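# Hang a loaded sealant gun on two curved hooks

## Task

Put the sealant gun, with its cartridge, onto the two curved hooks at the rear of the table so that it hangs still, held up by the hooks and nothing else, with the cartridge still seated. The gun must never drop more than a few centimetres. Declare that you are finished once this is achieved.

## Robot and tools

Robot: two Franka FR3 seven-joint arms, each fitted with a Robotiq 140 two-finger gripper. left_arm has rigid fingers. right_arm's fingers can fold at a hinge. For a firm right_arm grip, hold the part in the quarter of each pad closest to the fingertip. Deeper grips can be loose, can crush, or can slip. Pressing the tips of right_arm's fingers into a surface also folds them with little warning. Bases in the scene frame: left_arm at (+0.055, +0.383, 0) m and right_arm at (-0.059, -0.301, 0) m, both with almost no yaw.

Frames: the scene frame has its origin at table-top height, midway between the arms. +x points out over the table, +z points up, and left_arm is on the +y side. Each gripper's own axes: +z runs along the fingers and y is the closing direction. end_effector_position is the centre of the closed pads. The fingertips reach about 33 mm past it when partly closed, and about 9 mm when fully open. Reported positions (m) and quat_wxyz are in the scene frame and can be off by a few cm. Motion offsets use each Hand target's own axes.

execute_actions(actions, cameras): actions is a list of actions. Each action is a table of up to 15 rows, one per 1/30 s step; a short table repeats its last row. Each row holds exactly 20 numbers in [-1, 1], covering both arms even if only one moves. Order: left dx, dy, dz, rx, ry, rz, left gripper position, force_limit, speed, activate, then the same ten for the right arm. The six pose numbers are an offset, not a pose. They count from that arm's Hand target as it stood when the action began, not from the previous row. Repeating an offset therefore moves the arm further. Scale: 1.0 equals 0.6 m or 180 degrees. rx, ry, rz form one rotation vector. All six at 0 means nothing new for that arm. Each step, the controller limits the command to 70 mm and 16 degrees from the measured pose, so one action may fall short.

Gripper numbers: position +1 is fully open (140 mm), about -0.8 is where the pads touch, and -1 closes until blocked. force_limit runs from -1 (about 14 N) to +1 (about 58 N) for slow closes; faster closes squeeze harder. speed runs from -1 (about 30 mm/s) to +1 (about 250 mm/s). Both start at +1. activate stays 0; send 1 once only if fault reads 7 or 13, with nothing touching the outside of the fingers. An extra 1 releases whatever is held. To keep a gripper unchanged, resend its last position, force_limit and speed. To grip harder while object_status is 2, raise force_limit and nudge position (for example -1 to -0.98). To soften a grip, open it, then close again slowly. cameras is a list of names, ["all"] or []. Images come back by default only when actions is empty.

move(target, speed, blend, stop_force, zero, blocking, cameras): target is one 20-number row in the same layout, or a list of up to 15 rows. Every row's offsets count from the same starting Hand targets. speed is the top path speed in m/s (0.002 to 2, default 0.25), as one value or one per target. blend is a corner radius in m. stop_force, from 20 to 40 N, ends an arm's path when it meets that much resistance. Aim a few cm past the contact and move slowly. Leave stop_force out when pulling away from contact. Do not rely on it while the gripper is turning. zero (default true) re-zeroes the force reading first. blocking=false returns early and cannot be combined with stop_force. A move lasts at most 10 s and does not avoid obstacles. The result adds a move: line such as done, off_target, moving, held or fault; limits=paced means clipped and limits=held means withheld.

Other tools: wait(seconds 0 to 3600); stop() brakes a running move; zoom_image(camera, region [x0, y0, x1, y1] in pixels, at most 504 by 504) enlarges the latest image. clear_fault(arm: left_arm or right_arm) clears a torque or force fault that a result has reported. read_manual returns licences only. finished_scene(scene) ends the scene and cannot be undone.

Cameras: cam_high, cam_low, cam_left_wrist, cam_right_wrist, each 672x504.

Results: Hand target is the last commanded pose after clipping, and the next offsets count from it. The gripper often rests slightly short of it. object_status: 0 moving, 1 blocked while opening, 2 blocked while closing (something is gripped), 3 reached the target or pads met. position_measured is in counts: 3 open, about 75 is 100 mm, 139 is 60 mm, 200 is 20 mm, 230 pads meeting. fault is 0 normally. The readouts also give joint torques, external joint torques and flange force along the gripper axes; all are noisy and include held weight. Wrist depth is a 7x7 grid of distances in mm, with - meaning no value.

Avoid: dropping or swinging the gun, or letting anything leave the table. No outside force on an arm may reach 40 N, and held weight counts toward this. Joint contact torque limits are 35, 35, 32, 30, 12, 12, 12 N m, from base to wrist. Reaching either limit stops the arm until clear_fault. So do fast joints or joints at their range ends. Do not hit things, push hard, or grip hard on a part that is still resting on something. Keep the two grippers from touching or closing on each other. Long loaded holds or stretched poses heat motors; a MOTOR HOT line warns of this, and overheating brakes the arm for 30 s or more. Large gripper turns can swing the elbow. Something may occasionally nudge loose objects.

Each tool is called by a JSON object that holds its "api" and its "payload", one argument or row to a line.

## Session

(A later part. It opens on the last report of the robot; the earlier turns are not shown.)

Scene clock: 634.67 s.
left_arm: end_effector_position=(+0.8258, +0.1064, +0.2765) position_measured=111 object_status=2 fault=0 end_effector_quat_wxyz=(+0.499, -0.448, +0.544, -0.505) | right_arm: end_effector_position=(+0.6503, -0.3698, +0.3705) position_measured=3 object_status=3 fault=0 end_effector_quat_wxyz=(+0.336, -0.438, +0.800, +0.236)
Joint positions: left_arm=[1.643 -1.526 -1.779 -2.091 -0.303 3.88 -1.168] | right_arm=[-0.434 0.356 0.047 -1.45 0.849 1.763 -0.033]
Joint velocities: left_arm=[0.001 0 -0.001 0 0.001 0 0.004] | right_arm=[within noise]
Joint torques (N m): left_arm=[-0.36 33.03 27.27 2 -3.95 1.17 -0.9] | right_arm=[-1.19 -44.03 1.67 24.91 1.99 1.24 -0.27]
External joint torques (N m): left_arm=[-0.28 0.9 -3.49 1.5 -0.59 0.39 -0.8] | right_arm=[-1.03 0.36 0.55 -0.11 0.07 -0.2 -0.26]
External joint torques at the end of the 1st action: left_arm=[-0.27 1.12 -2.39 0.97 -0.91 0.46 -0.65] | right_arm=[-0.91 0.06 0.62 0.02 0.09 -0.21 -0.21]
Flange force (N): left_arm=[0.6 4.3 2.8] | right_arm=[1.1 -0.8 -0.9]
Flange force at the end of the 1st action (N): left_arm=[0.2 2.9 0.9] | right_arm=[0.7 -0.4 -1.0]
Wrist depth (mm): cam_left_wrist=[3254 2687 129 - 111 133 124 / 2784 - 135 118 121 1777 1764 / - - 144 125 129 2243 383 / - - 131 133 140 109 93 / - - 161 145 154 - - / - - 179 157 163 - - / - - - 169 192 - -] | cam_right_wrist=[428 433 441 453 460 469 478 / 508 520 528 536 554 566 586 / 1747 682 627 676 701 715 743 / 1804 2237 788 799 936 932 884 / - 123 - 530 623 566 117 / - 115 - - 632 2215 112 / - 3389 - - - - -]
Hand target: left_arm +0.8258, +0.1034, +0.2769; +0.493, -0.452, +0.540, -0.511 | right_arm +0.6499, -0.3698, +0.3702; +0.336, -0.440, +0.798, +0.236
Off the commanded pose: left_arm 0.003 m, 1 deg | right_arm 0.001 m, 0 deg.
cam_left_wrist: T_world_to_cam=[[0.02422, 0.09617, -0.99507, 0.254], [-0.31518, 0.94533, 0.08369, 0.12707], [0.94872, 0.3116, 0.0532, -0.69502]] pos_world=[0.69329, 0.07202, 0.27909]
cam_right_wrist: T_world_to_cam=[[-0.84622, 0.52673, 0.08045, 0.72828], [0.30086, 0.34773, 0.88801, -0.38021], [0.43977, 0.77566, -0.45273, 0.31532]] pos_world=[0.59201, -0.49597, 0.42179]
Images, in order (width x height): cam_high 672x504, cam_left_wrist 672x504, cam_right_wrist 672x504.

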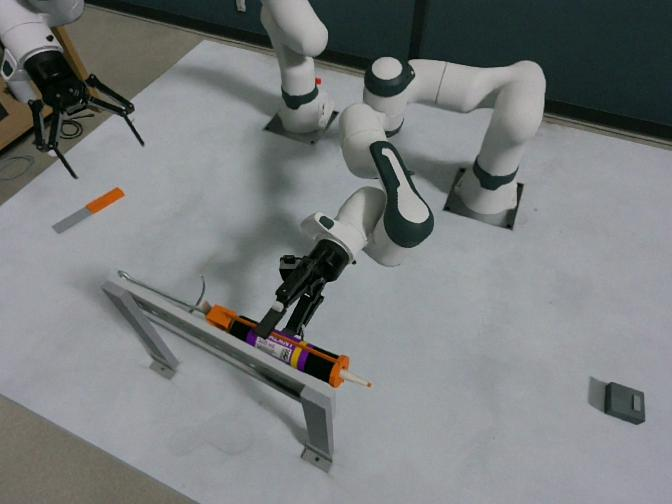

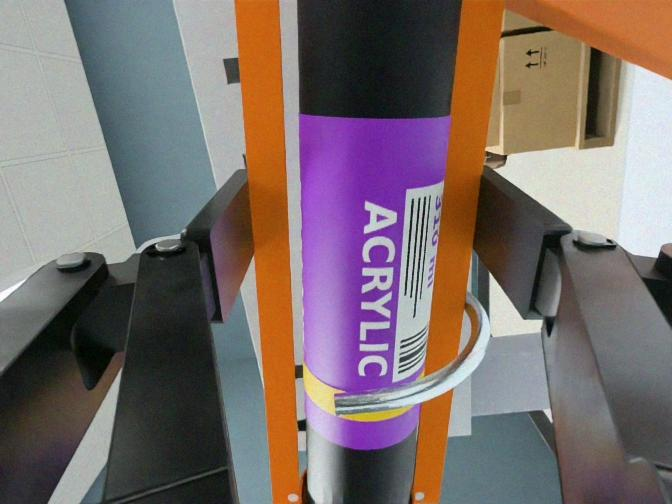

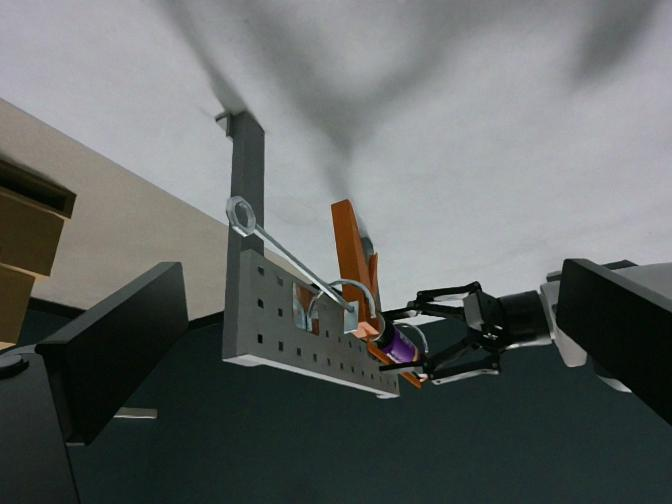

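{"api": "move", "payload": {
  "target": [
    [0.0016,-0.0367,0.0003,0,0,0,-1,0.6,-1,0, 0,0,0,0,0,0,1,1,1,0],
    [0.0033,-0.0367,-0.0163,0,0,0,-1,0.6,-1,0, 0,0,0,0,0,0,1,1,1,0]
  ],
  "speed": 0.04,
  "cameras": ["cam_high","cam_left_wrist","cam_right_wrist"]
}}

{"api": "zoom_image", "payload": {
  "camera": "cam_high",
  "region": [100, 255, 240, 355]
}}

{"api": "zoom_image", "payload": {
  "camera": "cam_left_wrist",
  "region": [380, 230, 560, 430]
}}

{"api": "zoom_image", "payload": {
  "camera": "cam_right_wrist",
  "region": [300, 250, 400, 340]
}}

Scene clock: 707.67 s.
left_arm: end_effector_position=(+0.8161, +0.1030, +0.2824) position_measured=111 object_status=2 fault=0 end_effector_quat_wxyz=(+0.493, -0.454, +0.549, -0.499) | right_arm: end_effector_position=(+0.6503, -0.3698, +0.3705) position_measured=3 object_status=3 fault=0 end_effector_quat_wxyz=(+0.336, -0.438, +0.800, +0.236)
Joint positions: left_arm=[1.611 -1.472 -1.776 -2.131 -0.257 3.875 -1.16] | right_arm=[-0.434 0.356 0.047 -1.45 0.849 1.763 -0.033]
Joint torques (N m): left_arm=[-1 35.68 36.15 1.2 -6.68 2.4 -0.34] | right_arm=[-1.19 -44.01 1.65 24.9 2 1.23 -0.25]
External joint torques (N m): left_arm=[-0.95 4.33 5.62 -0.39 -3.34 1.54 -0.24] | right_arm=[-1 0.23 0.55 -0.05 0.09 -0.21 -0.23]
Flange force (N): left_arm=[-1.8 -9.3 -7.9] | right_arm=[1.0 -0.7 -0.9]
Wrist depth (mm): cam_left_wrist=[- - 128 111 111 129 122 / - - 135 117 120 1819 384 / 2784 - 144 125 129 - 405 / - - 131 134 140 109 367 / - - 161 146 156 - - / - - 180 158 181 - - / - - - 173 193 - -] | cam_right_wrist=[428 431 440 452 458 466 477 / 508 519 523 542 550 566 584 / 1761 656 625 678 686 719 738 / 1761 2306 2259 666 948 928 940 / - 123 421 543 620 547 117 / - 2905 - - - - 111 / - - - - - - -]
Hand target: left_arm +0.8155, +0.1010, +0.2986; +0.493, -0.452, +0.540, -0.511 | right_arm +0.6499, -0.3698, +0.3702; +0.336, -0.440, +0.798, +0.236
Off the commanded pose: left_arm 0.016 m, 2 deg | right_arm 0.001 m, 0 deg.
move: off_target (left_arm)
cam_left_wrist: T_world_to_cam=[[0.00173, 0.0965, -0.99533, 0.2787], [-0.31523, 0.94464, 0.09104, 0.12467], [0.94901, 0.3136, 0.03205, -0.67949]] pos_world=[0.68366, 0.06842, 0.28782]
cam_right_wrist: T_world_to_cam=[[-0.84622, 0.52673, 0.08045, 0.72828], [0.30086, 0.34773, 0.88801, -0.38021], [0.43977, 0.77566, -0.45273, 0.31532]] pos_world=[0.59201, -0.49597, 0.42179]

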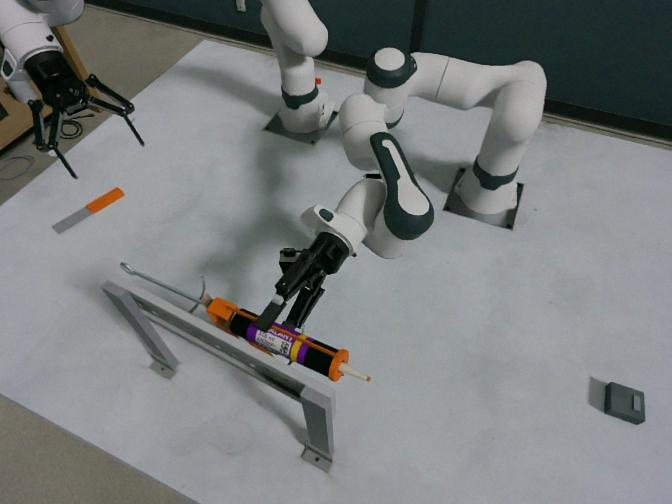

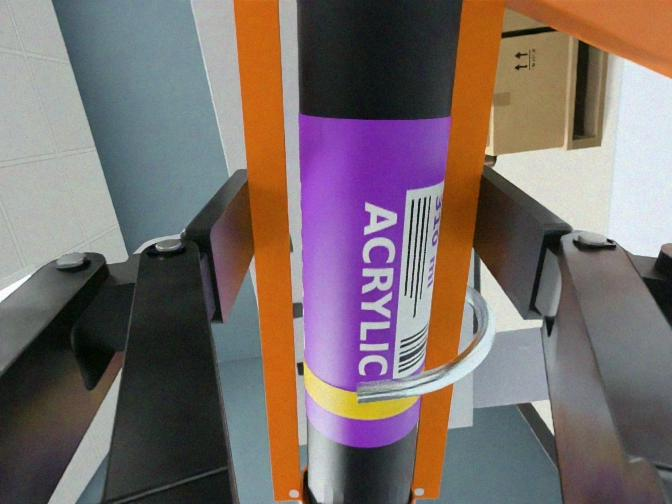

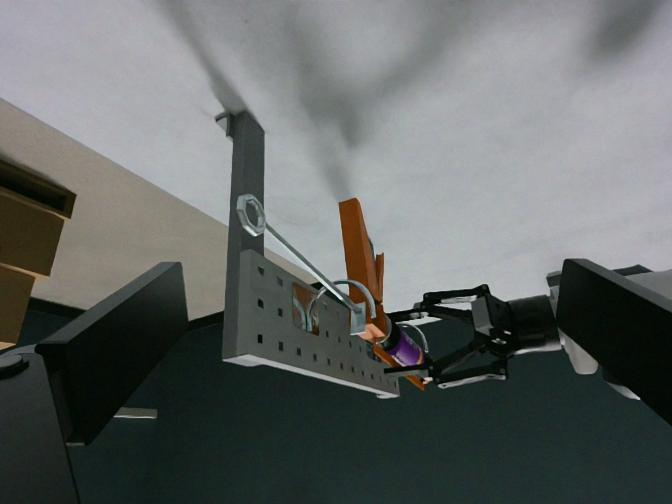

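Scaled by 3.600 from the camera's image (finer frame: 960x720).

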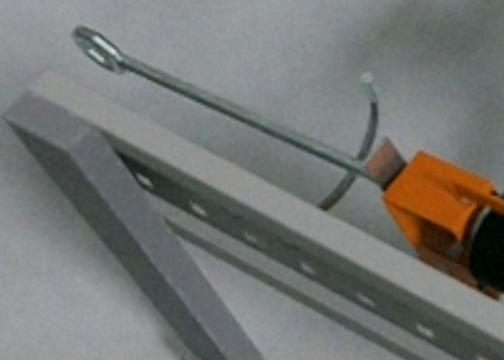

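Scaled by 2.520 from the camera's image (finer frame: 960x720).

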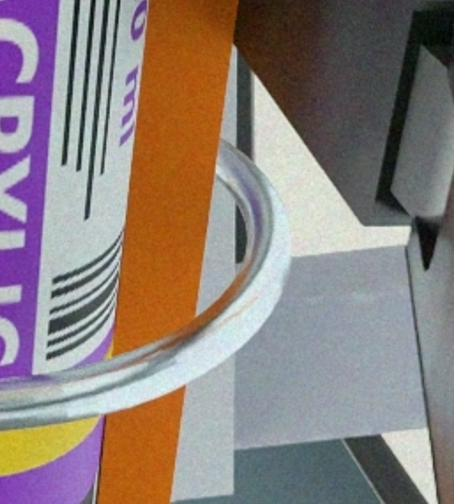

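Scaled by 5.040 from the camera's image (finer frame: 960x720).

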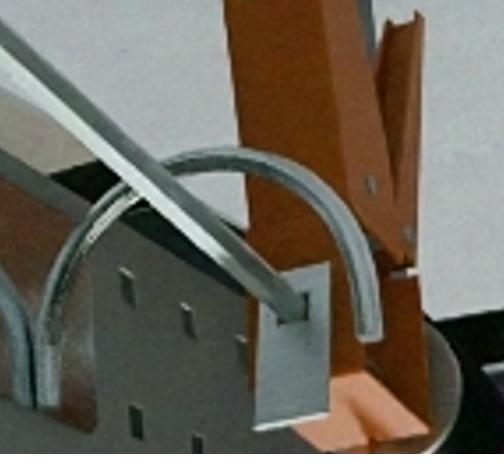

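{"api": "execute_actions", "payload": {
  "actions": [
    [[0.0004,0.005,0,0,0,0.0125,-1,0.6,-1,0,0,0,0,0,0,0,1,1,1,0]],
    [[0.0004,0.005,0,0,0,0,-1,0.6,-1,0,0,0,0,0,0,0,1,1,1,0]]
  ],
  "cameras": ["cam_left_wrist","cam_right_wrist","cam_high"]
}}

{"api": "zoom_image", "payload": {
  "camera": "cam_high",
  "region": [100, 255, 240, 355]
}}

{"api": "zoom_image", "payload": {
  "camera": "cam_left_wrist",
  "region": [380, 230, 560, 430]
}}

{"api": "zoom_image", "payload": {
  "camera": "cam_right_wrist",
  "region": [300, 250, 400, 340]
}}

Scene clock: 771.27 s.
left_arm: end_effector_position=(+0.8155, +0.1025, +0.2768) position_measured=111 object_status=2 fault=0 end_effector_quat_wxyz=(+0.502, -0.443, +0.559, -0.490) | right_arm: end_effector_position=(+0.6503, -0.3698, +0.3705) position_measured=3 object_status=3 fault=0 end_effector_quat_wxyz=(+0.336, -0.438, +0.800, +0.236)
Joint positions: left_arm=[1.608 -1.498 -1.77 -2.131 -0.254 3.875 -1.15] | right_arm=[-0.434 0.356 0.047 -1.45 0.849 1.763 -0.033]
Joint torques (N m): left_arm=[-0.67 34.14 36.19 0.89 -6.77 1.92 -0.35] | right_arm=[-1.19 -44.02 1.66 24.9 2 1.24 -0.27]
External joint torques (N m): left_arm=[-0.58 2.91 5.65 -0.12 -3.39 1.13 -0.25] | right_arm=[-1.01 0.42 0.55 -0.16 0.08 -0.21 -0.25]
External joint torques at the end of the 1st action: left_arm=[-0.9 2.88 6.32 -0.5 -3 1.15 -0.26] | right_arm=[-1.13 0.33 0.45 -0.12 0.07 -0.2 -0.23]
Flange force (N): left_arm=[-0.4 -5.8 -4.4] | right_arm=[1.2 -0.8 -0.8]
Flange force at the end of the 1st action (N): left_arm=[-0.8 -7.6 -6.6] | right_arm=[1.2 -0.7 -1.0]
Wrist depth (mm): cam_left_wrist=[4126 3209 128 113 111 130 122 / 3001 4814 134 116 120 1848 378 / - 2751 144 125 129 2265 399 / - 96 132 134 140 108 364 / - - 161 146 156 - - / - - 180 164 179 - - / - - - 175 196 - -] | cam_right_wrist=[430 438 442 450 459 466 476 / 511 519 525 538 552 565 581 / 1761 684 621 668 697 722 741 / 1747 2282 461 788 940 924 898 / 1633 123 417 495 614 546 117 / - 114 4142 - 650 - 112 / - - - - - - -]
Hand target: left_arm +0.8156, +0.1010, +0.2926; +0.503, -0.441, +0.549, -0.502 | right_arm +0.6499, -0.3698, +0.3702; +0.336, -0.440, +0.798, +0.236
Off the commanded pose: left_arm 0.016 m, 2 deg | right_arm 0.001 m, 0 deg.
cam_left_wrist: T_world_to_cam=[[0.00485, 0.13506, -0.99082, 0.26554], [-0.31259, 0.94139, 0.12679, 0.11376], [0.94988, 0.3091, 0.04679, -0.68293]] pos_world=[0.68297, 0.06814, 0.28064]
cam_right_wrist: T_world_to_cam=[[-0.84622, 0.52673, 0.08045, 0.72828], [0.30086, 0.34773, 0.88801, -0.38021], [0.43977, 0.77566, -0.45273, 0.31532]] pos_world=[0.59201, -0.49597, 0.42179]
Images, in order (width x height): cam_high 672x504, cam_left_wrist 672x504, cam_right_wrist 672x504.

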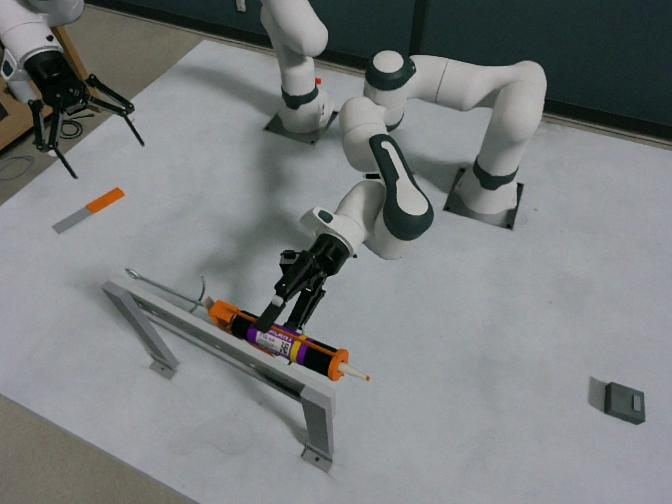

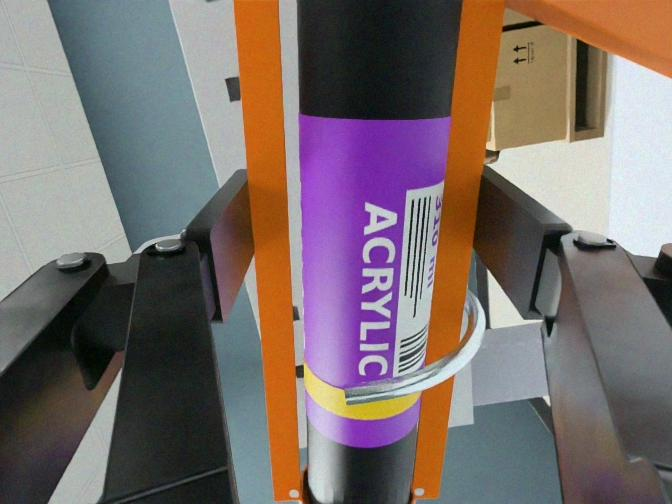

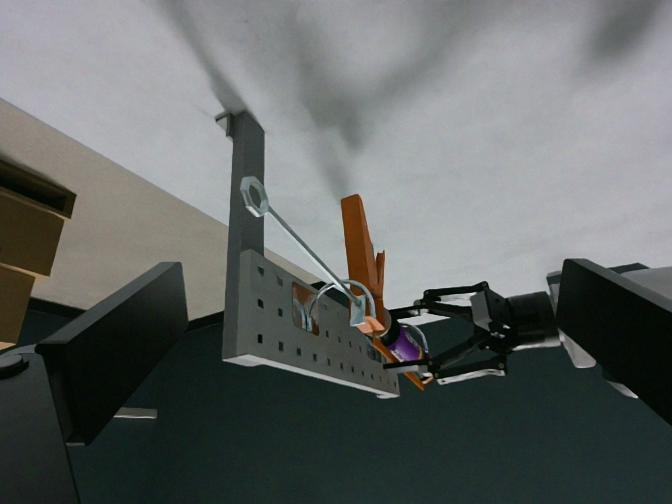

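Scaled by 3.600 from the camera's image (finer frame: 960x720).

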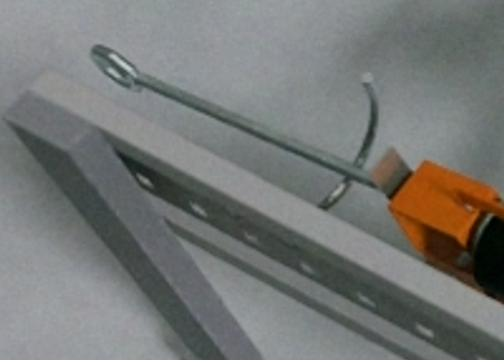

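Scaled by 2.520 from the camera's image (finer frame: 960x720).

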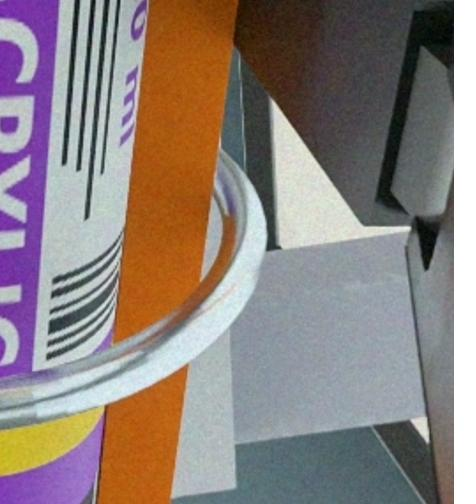

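Scaled by 5.040 from the camera's image (finer frame: 960x720).

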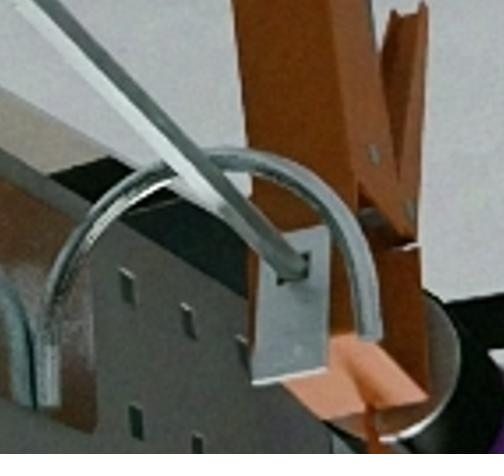

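{"api": "execute_actions", "payload": {
  "actions": [
    [[0.0005,0.005,0,0,0,0,-1,0.6,-1,0,0,0,0,0,0,0,1,1,1,0]],
    [[0.0005,0.005,0,0,0,0,-1,0.6,-1,0,0,0,0,0,0,0,1,1,1,0]],
    [[0.0005,0.005,0,0,0,0,-1,0.6,-1,0,0,0,0,0,0,0,1,1,1,0]]
  ],
  "cameras": ["cam_left_wrist","cam_right_wrist","cam_high"]
}}

{"api": "zoom_image", "payload": {
  "camera": "cam_high",
  "region": [100, 255, 240, 355]
}}

{"api": "zoom_image", "payload": {
  "camera": "cam_left_wrist",
  "region": [380, 230, 560, 430]
}}

{"api": "zoom_image", "payload": {
  "camera": "cam_right_wrist",
  "region": [300, 250, 400, 340]
}}

Scene clock: 789.60 s.
left_arm: end_effector_position=(+0.8155, +0.1026, +0.2750) position_measured=111 object_status=2 fault=0 end_effector_quat_wxyz=(+0.504, -0.441, +0.556, -0.493) | right_arm: end_effector_position=(+0.6503, -0.3698, +0.3705) position_measured=3 object_status=3 fault=0 end_effector_quat_wxyz=(+0.336, -0.438, +0.800, +0.236)
Joint positions: left_arm=[1.608 -1.516 -1.774 -2.127 -0.278 3.877 -1.151] | right_arm=[-0.434 0.356 0.047 -1.45 0.849 1.763 -0.033]
Joint torques (N m): left_arm=[-0.25 32.56 32.04 0.77 -5.72 1.68 -0.39] | right_arm=[-1.19 -44.01 1.64 24.88 2 1.23 -0.25]
External joint torques (N m): left_arm=[-0.19 1.22 1.34 0.22 -2.32 0.91 -0.28] | right_arm=[-1.07 0.34 0.48 -0.13 0.07 -0.21 -0.24]
External joint torques at the end of the 1st action: left_arm=[-0.31 1.97 4.41 -0.23 -3.25 1.1 -0.25] | right_arm=[-1.27 0.18 0.32 0 0.08 -0.18 -0.27]
External joint torques at the end of the 2nd action: left_arm=[-0.17 1.6 3.04 -0.08 -2.75 1 -0.24] | right_arm=[-1.11 0.26 0.49 -0.04 0.08 -0.2 -0.24]
Flange force (N): left_arm=[0.0 1.1 -1.5] | right_arm=[1.1 -0.7 -0.9]
Flange force at the end of the 1st action (N): left_arm=[-0.3 -2.4 -3.7] | right_arm=[1.2 -0.7 -1.3]
Flange force at the end of the 2nd action (N): left_arm=[-0.4 -1.0 -2.6] | right_arm=[1.0 -0.9 -1.1]
Wrist depth (mm): cam_left_wrist=[3254 - 128 114 - 130 122 / 2784 - 136 118 122 1848 386 / - 3727 144 125 129 2358 401 / 3081 - 131 134 140 109 364 / - - 161 146 163 - - / - - 181 158 179 - - / - - - 175 199 - -] | cam_right_wrist=[428 434 444 451 461 469 477 / 506 518 525 538 554 565 581 / 1747 686 618 678 695 722 736 / 1695 2355 483 788 936 924 881 / - 123 423 534 627 556 117 / - 123 - 2868 2355 - 111 / - - - - - - -]
Hand target: left_arm +0.8156, +0.1011, +0.2836; +0.503, -0.441, +0.549, -0.502 | right_arm +0.6499, -0.3698, +0.3702; +0.336, -0.440, +0.798, +0.236
Off the commanded pose: left_arm 0.009 m, 1 deg | right_arm 0.001 m, 0 deg.
cam_left_wrist: T_world_to_cam=[[0.01435, 0.13174, -0.99118, 0.25641], [-0.31359, 0.94186, 0.12065, 0.11637], [0.94945, 0.30909, 0.05483, -0.68468]] pos_world=[0.68288, 0.06824, 0.27765]
cam_right_wrist: T_world_to_cam=[[-0.84622, 0.52673, 0.08045, 0.72828], [0.30086, 0.34773, 0.88801, -0.38021], [0.43977, 0.77566, -0.45273, 0.31532]] pos_world=[0.59201, -0.49597, 0.42179]
Images, in order (width x height): cam_high 672x504, cam_left_wrist 672x504, cam_right_wrist 672x504.

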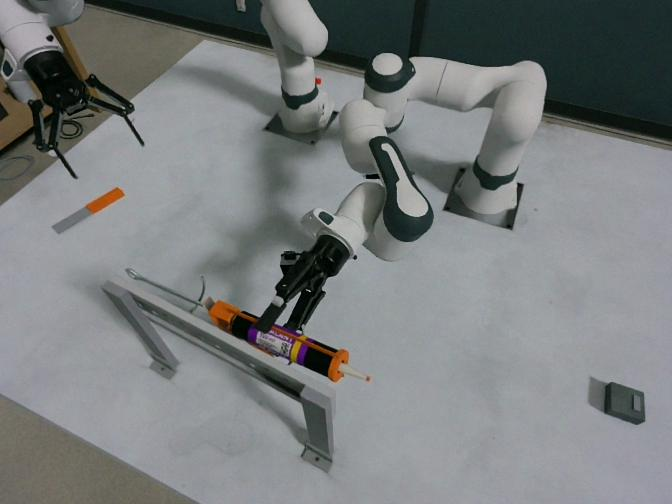

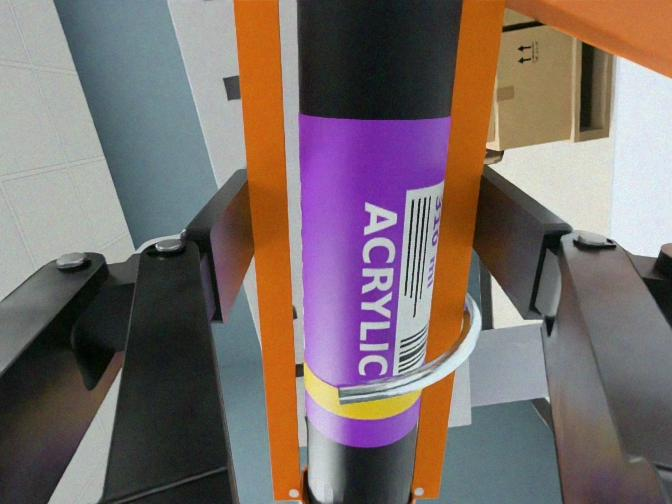

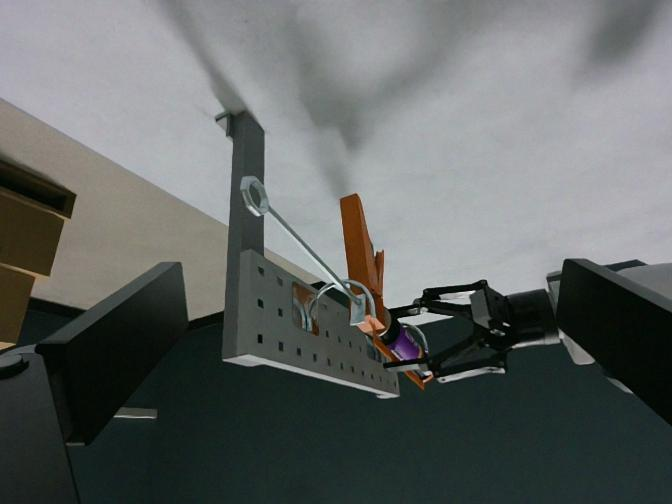

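Scaled by 3.600 from the camera's image (finer frame: 960x720).

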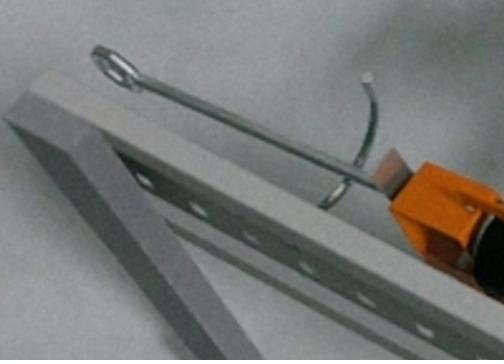

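Scaled by 2.520 from the camera's image (finer frame: 960x720).

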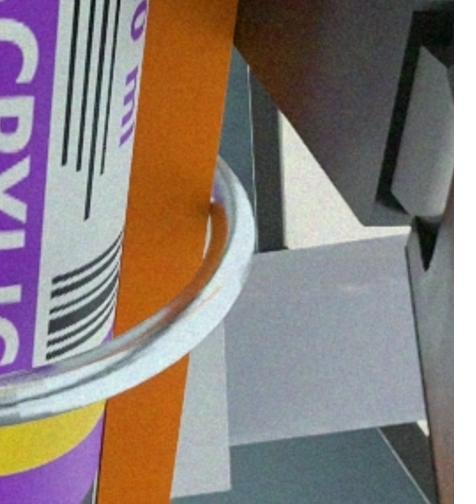

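Scaled by 5.040 from the camera's image (finer frame: 960x720).

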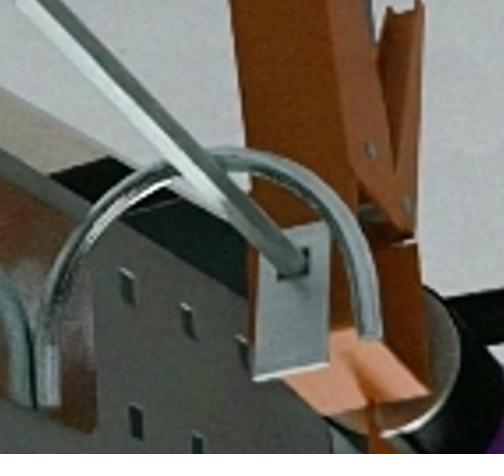

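{"api": "execute_actions", "payload": {
  "actions": [
    [[0.0005,0.005,0,0,0,-0.003,-1,0.6,-1,0,0,0,0,0,0,0,1,1,1,0]],
    [[0.0005,0.005,0,0,0,-0.001,-1,0.6,-1,0,0,0,0,0,0,0,1,1,1,0]]
  ],
  "cameras": ["cam_left_wrist","cam_right_wrist","cam_high"]
}}

{"api": "zoom_image", "payload": {
  "camera": "cam_left_wrist",
  "region": [380, 230, 560, 430]
}}

{"api": "zoom_image", "payload": {
  "camera": "cam_right_wrist",
  "region": [300, 250, 400, 340]
}}

Scene clock: 801.63 s.
left_arm: end_effector_position=(+0.8156, +0.1026, +0.2750) position_measured=111 object_status=2 fault=0 end_effector_quat_wxyz=(+0.504, -0.441, +0.552, -0.498) | right_arm: end_effector_position=(+0.6503, -0.3698, +0.3705) position_measured=3 object_status=3 fault=0 end_effector_quat_wxyz=(+0.336, -0.438, +0.800, +0.236)
Joint positions: left_arm=[1.613 -1.519 -1.785 -2.122 -0.307 3.883 -1.137] | right_arm=[-0.434 0.356 0.047 -1.45 0.849 1.763 -0.033]
Joint velocities: left_arm=[0.001 0 0 0.001 0 0 0.007] | right_arm=[within noise]
Joint torques (N m): left_arm=[-0.19 32.8 28.02 0.96 -4.47 1.24 -0.8] | right_arm=[-1.18 -44.02 1.66 24.92 2 1.23 -0.24]
External joint torques (N m): left_arm=[-0.12 1.47 -2.5 0.45 -1.13 0.45 -0.7] | right_arm=[-1.1 0.41 0.46 -0.14 0.07 -0.21 -0.22]
External joint torques at the end of the 1st action: left_arm=[0.16 1.29 -0.82 0.36 -1.63 0.66 -0.5] | right_arm=[-1.18 0.13 0.44 -0.05 0.07 -0.19 -0.25]
Flange force (N): left_arm=[-0.4 2.7 -0.9] | right_arm=[1.2 -0.9 -0.9]
Flange force at the end of the 1st action (N): left_arm=[-0.6 2.2 -0.2] | right_arm=[1.2 -0.3 -1.2]
Wrist depth (mm): cam_left_wrist=[3122 - 127 112 111 130 124 / - 3501 134 118 120 1750 394 / - - 144 126 129 139 392 / - - 132 133 141 109 92 / - - 161 146 162 - - / - - 180 157 182 - - / - - - 190 190 - -] | cam_right_wrist=[428 435 441 451 458 467 480 / 510 515 528 543 550 566 584 / 1804 680 630 674 699 719 738 / 1669 2259 2193 790 932 928 884 / 1657 123 413 552 627 555 117 / - 114 - - - - 112 / - 3289 - 2110 - - -]
Hand target: left_arm +0.8157, +0.1011, +0.2775; +0.499, -0.444, +0.546, -0.505 | right_arm +0.6499, -0.3698, +0.3702; +0.336, -0.440, +0.798, +0.236
Off the commanded pose: left_arm 0.003 m, 1 deg | right_arm 0.001 m, 0 deg.
cam_left_wrist: T_world_to_cam=[[0.02395, 0.12299, -0.99212, 0.24969], [-0.31319, 0.94337, 0.10938, 0.11899], [0.94939, 0.3081, 0.06112, -0.68644]] pos_world=[0.68299, 0.06853, 0.27666]
cam_right_wrist: T_world_to_cam=[[-0.84622, 0.52673, 0.08045, 0.72828], [0.30086, 0.34773, 0.88801, -0.38021], [0.43977, 0.77566, -0.45273, 0.31532]] pos_world=[0.59201, -0.49597, 0.42179]
Images, in order (width x height): cam_high 672x504, cam_left_wrist 672x504, cam_right_wrist 672x504.

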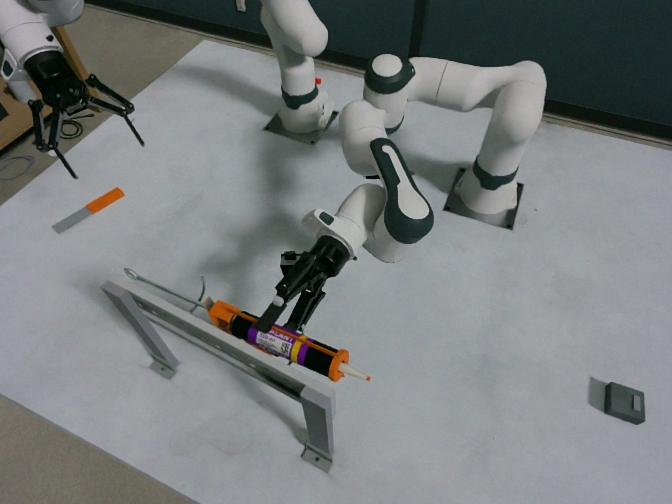

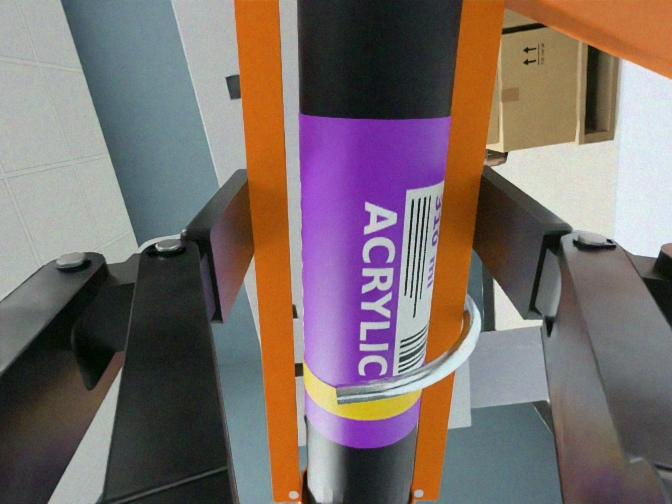

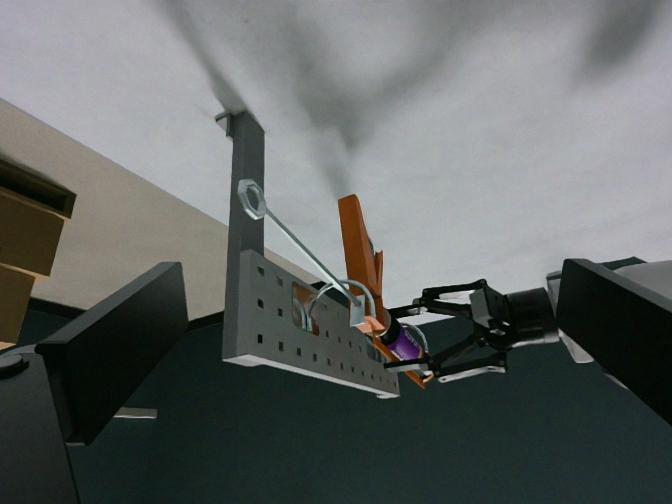

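Scaled by 2.520 from the camera's image (finer frame: 960x720).

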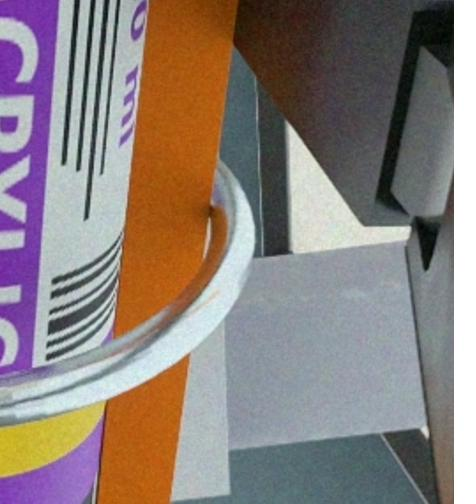

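Scaled by 5.040 from the camera's image (finer frame: 960x720).

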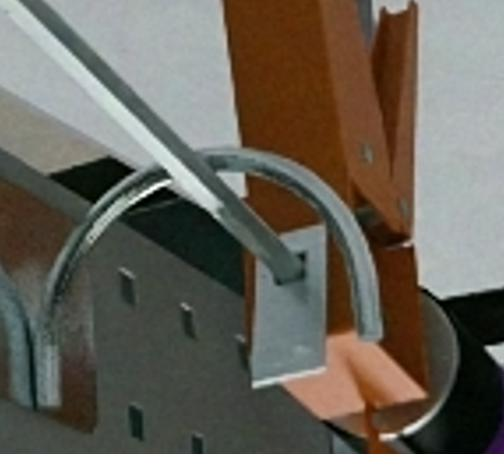

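{"api": "execute_actions", "payload": {
  "actions": [
    [[0.0003,0.003,0,0,0,0.003,-1,0.6,-1,0,0,0,0,0,0,0,1,1,1,0]]
  ],
  "cameras": ["cam_right_wrist"]
}}

{"api": "zoom_image", "payload": {
  "camera": "cam_right_wrist",
  "region": [300, 250, 400, 340]
}}

Scene clock: 808.83 s.
left_arm: end_effector_position=(+0.8156, +0.1023, +0.2746) position_measured=111 object_status=2 fault=0 end_effector_quat_wxyz=(+0.506, -0.438, +0.553, -0.496) | right_arm: end_effector_position=(+0.6503, -0.3698, +0.3705) position_measured=3 object_status=3 fault=0 end_effector_quat_wxyz=(+0.336, -0.438, +0.800, +0.236)
Joint positions: left_arm=[1.614 -1.518 -1.789 -2.12 -0.315 3.885 -1.122] | right_arm=[-0.434 0.356 0.047 -1.45 0.849 1.763 -0.033]
Joint velocities: left_arm=[0 0.001 -0.001 0.001 -0.003 0 0.005] | right_arm=[within noise]
Joint torques (N m): left_arm=[-0.21 32.44 27.95 0.76 -4.13 1.17 -0.69] | right_arm=[-1.21 -44.04 1.64 24.93 1.99 1.23 -0.24]
External joint torques (N m): left_arm=[-0.21 1.02 -2.62 0.28 -0.8 0.36 -0.59] | right_arm=[-1.17 0.38 0.42 -0.1 0.07 -0.2 -0.23]
Flange force (N): left_arm=[-0.2 2.9 -1.4] | right_arm=[1.1 -1.0 -1.1]
Wrist depth (mm): cam_left_wrist=[- - 127 - 112 130 123 / 3040 3727 135 117 120 1805 395 / 3081 3349 144 126 129 2485 397 / - - 131 134 140 109 369 / - - 161 145 163 - - / - - 180 161 181 - - / - - - 172 191 - -] | cam_right_wrist=[429 436 439 449 461 467 477 / 502 515 524 538 550 565 579 / 1928 686 616 678 703 719 738 / 1833 2282 482 788 940 920 891 / 1598 123 419 521 628 552 117 / - 114 - - - - 111 / - - - - - 2052 -]
Hand target: left_arm +0.8157, +0.1011, +0.2757; +0.502, -0.442, +0.548, -0.502 | right_arm +0.6499, -0.3698, +0.3702; +0.336, -0.440, +0.798, +0.236
Off the commanded pose: left_arm 0.002 m, 1 deg | right_arm 0.001 m, 0 deg.
cam_right_wrist: T_world_to_cam=[[-0.84622, 0.52673, 0.08045, 0.72828], [0.30086, 0.34773, 0.88801, -0.38021], [0.43977, 0.77566, -0.45273, 0.31532]] pos_world=[0.59201, -0.49597, 0.42179]

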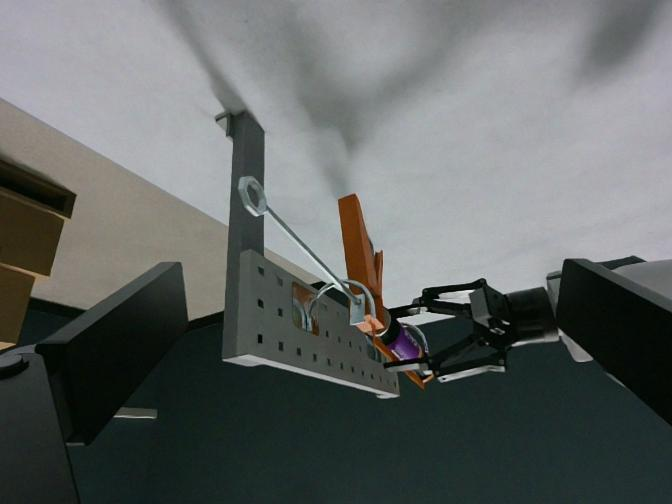

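Scaled by 5.040 from the camera's image (finer frame: 960x720).

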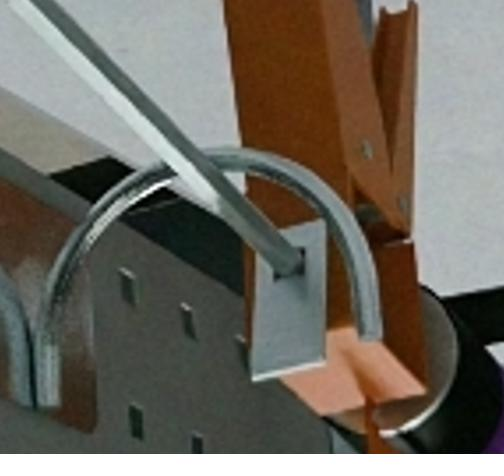

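{"api": "move", "payload": {
  "target": [0,0,0,0,0,0,0.75,0.6,-0.8,0, 0,0,0,0,0,0,1,1,1,0],
  "cameras": ["cam_left_wrist","cam_right_wrist","cam_high"]
}}

Scene clock: 815.93 s.
left_arm: end_effector_position=(+0.8157, +0.1020, +0.2741) position_measured=35 object_status=0 fault=0 end_effector_quat_wxyz=(+0.504, -0.441, +0.551, -0.499) | right_arm: end_effector_position=(+0.6503, -0.3698, +0.3705) position_measured=3 object_status=3 fault=0 end_effector_quat_wxyz=(+0.336, -0.438, +0.800, +0.236)
Joint positions: left_arm=[1.615 -1.515 -1.793 -2.118 -0.319 3.885 -1.124] | right_arm=[-0.434 0.356 0.047 -1.45 0.849 1.763 -0.033]
Joint torques (N m): left_arm=[-0.28 31.95 28.38 0.39 -3.77 1.25 -0.3] | right_arm=[-1.18 -44.02 1.62 24.92 1.99 1.23 -0.24]
External joint torques (N m): left_arm=[-0.05 0.43 -2.14 -0.29 -0.47 0.41 -0.2] | right_arm=[-0.87 0.41 0.61 -0.15 0.07 -0.24 -0.22]
Flange force (N): left_arm=[-1.0 2.6 -2.6] | right_arm=[0.9 -0.9 -0.7]
Wrist depth (mm): cam_left_wrist=[4443 3122 - 127 - 1699 98 / 2656 3209 190 136 130 1848 383 / - - - 143 140 2458 392 / - 114 - 155 151 147 100 / - 100 - 169 165 267 110 / - - - 186 187 263 - / - - - 204 205 - -] | cam_right_wrist=[428 436 442 450 461 464 481 / 504 518 524 539 555 561 582 / 1833 678 623 678 688 722 738 / 1734 2306 835 802 841 913 902 / 1633 123 422 559 656 552 117 / - 115 3550 2193 544 2015 112 / - - - - - - -]
Hand target: left_arm +0.8157, +0.1011, +0.2757; +0.502, -0.442, +0.548, -0.502 | right_arm +0.6499, -0.3698, +0.3702; +0.336, -0.440, +0.798, +0.236
Off the commanded pose: left_arm 0.002 m, 1 deg | right_arm 0.001 m, 0 deg.
move: done
cam_left_wrist: T_world_to_cam=[[0.0254, 0.12112, -0.99231, 0.24785], [-0.31264, 0.94381, 0.10719, 0.11982], [0.94953, 0.30751, 0.06183, -0.68658]] pos_world=[0.68309, 0.06803, 0.27556]
cam_right_wrist: T_world_to_cam=[[-0.84622, 0.52673, 0.08045, 0.72828], [0.30086, 0.34773, 0.88801, -0.38021], [0.43977, 0.77566, -0.45273, 0.31532]] pos_world=[0.59201, -0.49597, 0.42179]
Images, in order (width x height): cam_high 672x504, cam_left_wrist 672x504, cam_right_wrist 672x504.

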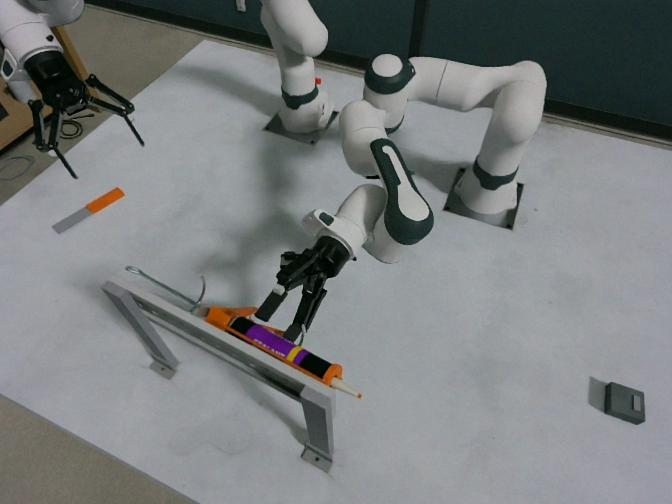

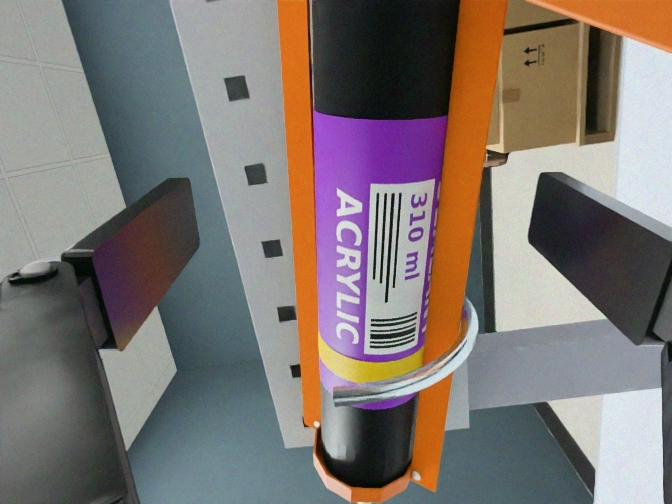

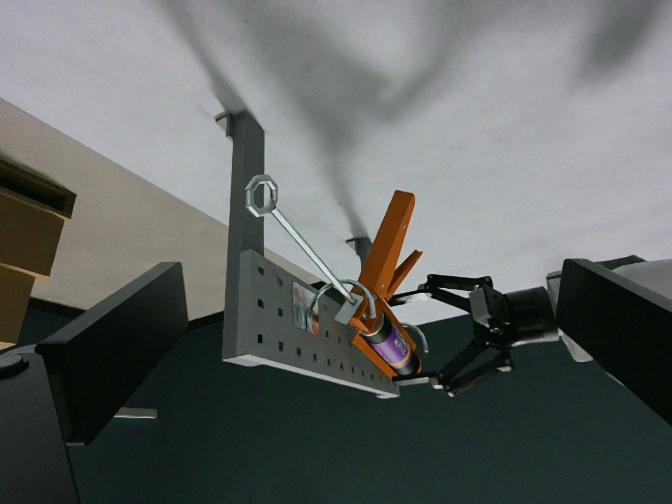

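{"api": "move", "payload": {
  "target": [0.0349,-0.0065,-0.3313,0,0,0,0.75,0.6,-0.8,0, 0,0,0,0,0,0,1,1,1,0],
  "speed": 0.1,
  "cameras": ["cam_left_wrist","cam_right_wrist","cam_high"]
}}

Scene clock: 832.07 s.
left_arm: end_effector_position=(+0.6158, +0.0996, +0.2753) position_measured=35 object_status=3 fault=0 end_effector_quat_wxyz=(+0.502, -0.439, +0.551, -0.502) | right_arm: end_effector_position=(+0.6503, -0.3698, +0.3705) position_measured=3 object_status=3 fault=0 end_effector_quat_wxyz=(+0.336, -0.438, +0.800, +0.236)
Joint positions: left_arm=[1.011 -1.458 -1.858 -2.718 -0.469 3.895 -1.126] | right_arm=[-0.434 0.356 0.047 -1.45 0.849 1.763 -0.033]
Joint velocities: left_arm=[-0.001 -0.001 0 0 -0.003 -0.005 0.001] | right_arm=[within noise]
Joint torques (N m): left_arm=[-0.96 19.05 22.19 -3.82 -3.77 0.62 -0.25] | right_arm=[-1.2 -44.02 1.64 24.91 1.99 1.23 -0.24]
External joint torques (N m): left_arm=[-0.88 -0.05 -1.96 -1.31 -0.47 -0.2 -0.15] | right_arm=[-1.12 0.46 0.45 -0.18 0.05 -0.22 -0.23]
Flange force (N): left_arm=[1.5 5.4 -8.5] | right_arm=[1.2 -0.9 -0.9]
Wrist depth (mm): cam_left_wrist=[2925 - - 330 300 1848 399 / 2512 - - 348 2082 535 413 / 2751 3851 3610 345 3916 532 419 / - 114 3209 422 454 147 100 / - 101 - - - 3555 - / - 3254 - - - 686 - / - - - - 2432 2485 -] | cam_right_wrist=[427 435 440 449 460 466 482 / 508 519 525 538 552 566 586 / 1761 650 620 674 686 722 743 / 1682 2259 898 805 888 917 559 / 1633 123 409 525 1209 - 117 / - 116 - - 1979 - 112 / - - - - - 1849 -]
Hand target: left_arm +0.6158, +0.1014, +0.2757; +0.502, -0.442, +0.548, -0.502 | right_arm +0.6499, -0.3698, +0.3702; +0.336, -0.440, +0.798, +0.236
Off the commanded pose: left_arm 0.002 m, 0 deg | right_arm 0.001 m, 0 deg.
move: done
cam_left_wrist: T_world_to_cam=[[0.02848, 0.11661, -0.99277, 0.25313], [-0.30621, 0.94644, 0.10239, 0.05651], [0.95154, 0.30108, 0.06267, -0.4969]] pos_world=[0.48291, 0.0666, 0.27665]
cam_right_wrist: T_world_to_cam=[[-0.84622, 0.52673, 0.08045, 0.72828], [0.30086, 0.34773, 0.88801, -0.38021], [0.43977, 0.77566, -0.45273, 0.31532]] pos_world=[0.59201, -0.49597, 0.42179]
Images, in order (width x height): cam_high 672x504, cam_left_wrist 672x504, cam_right_wrist 672x504.

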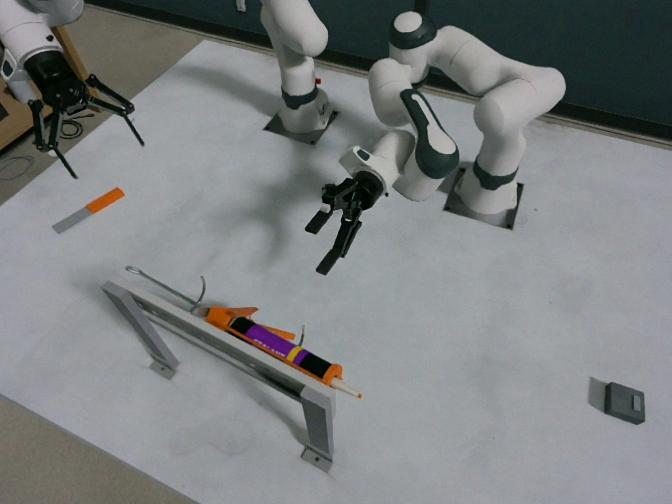

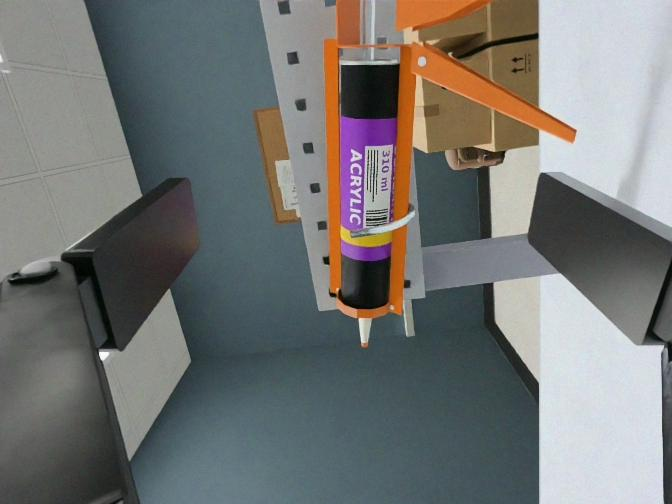

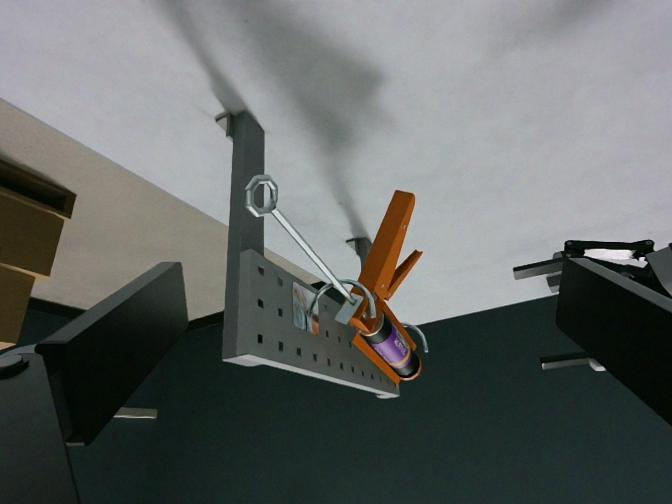

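I am done: the gun is hanging at rest on both hooks, and its cartridge is in place.

{"api": "finished_scene", "payload": {
  "scene": 3
}}

The scene is finished: the task was done.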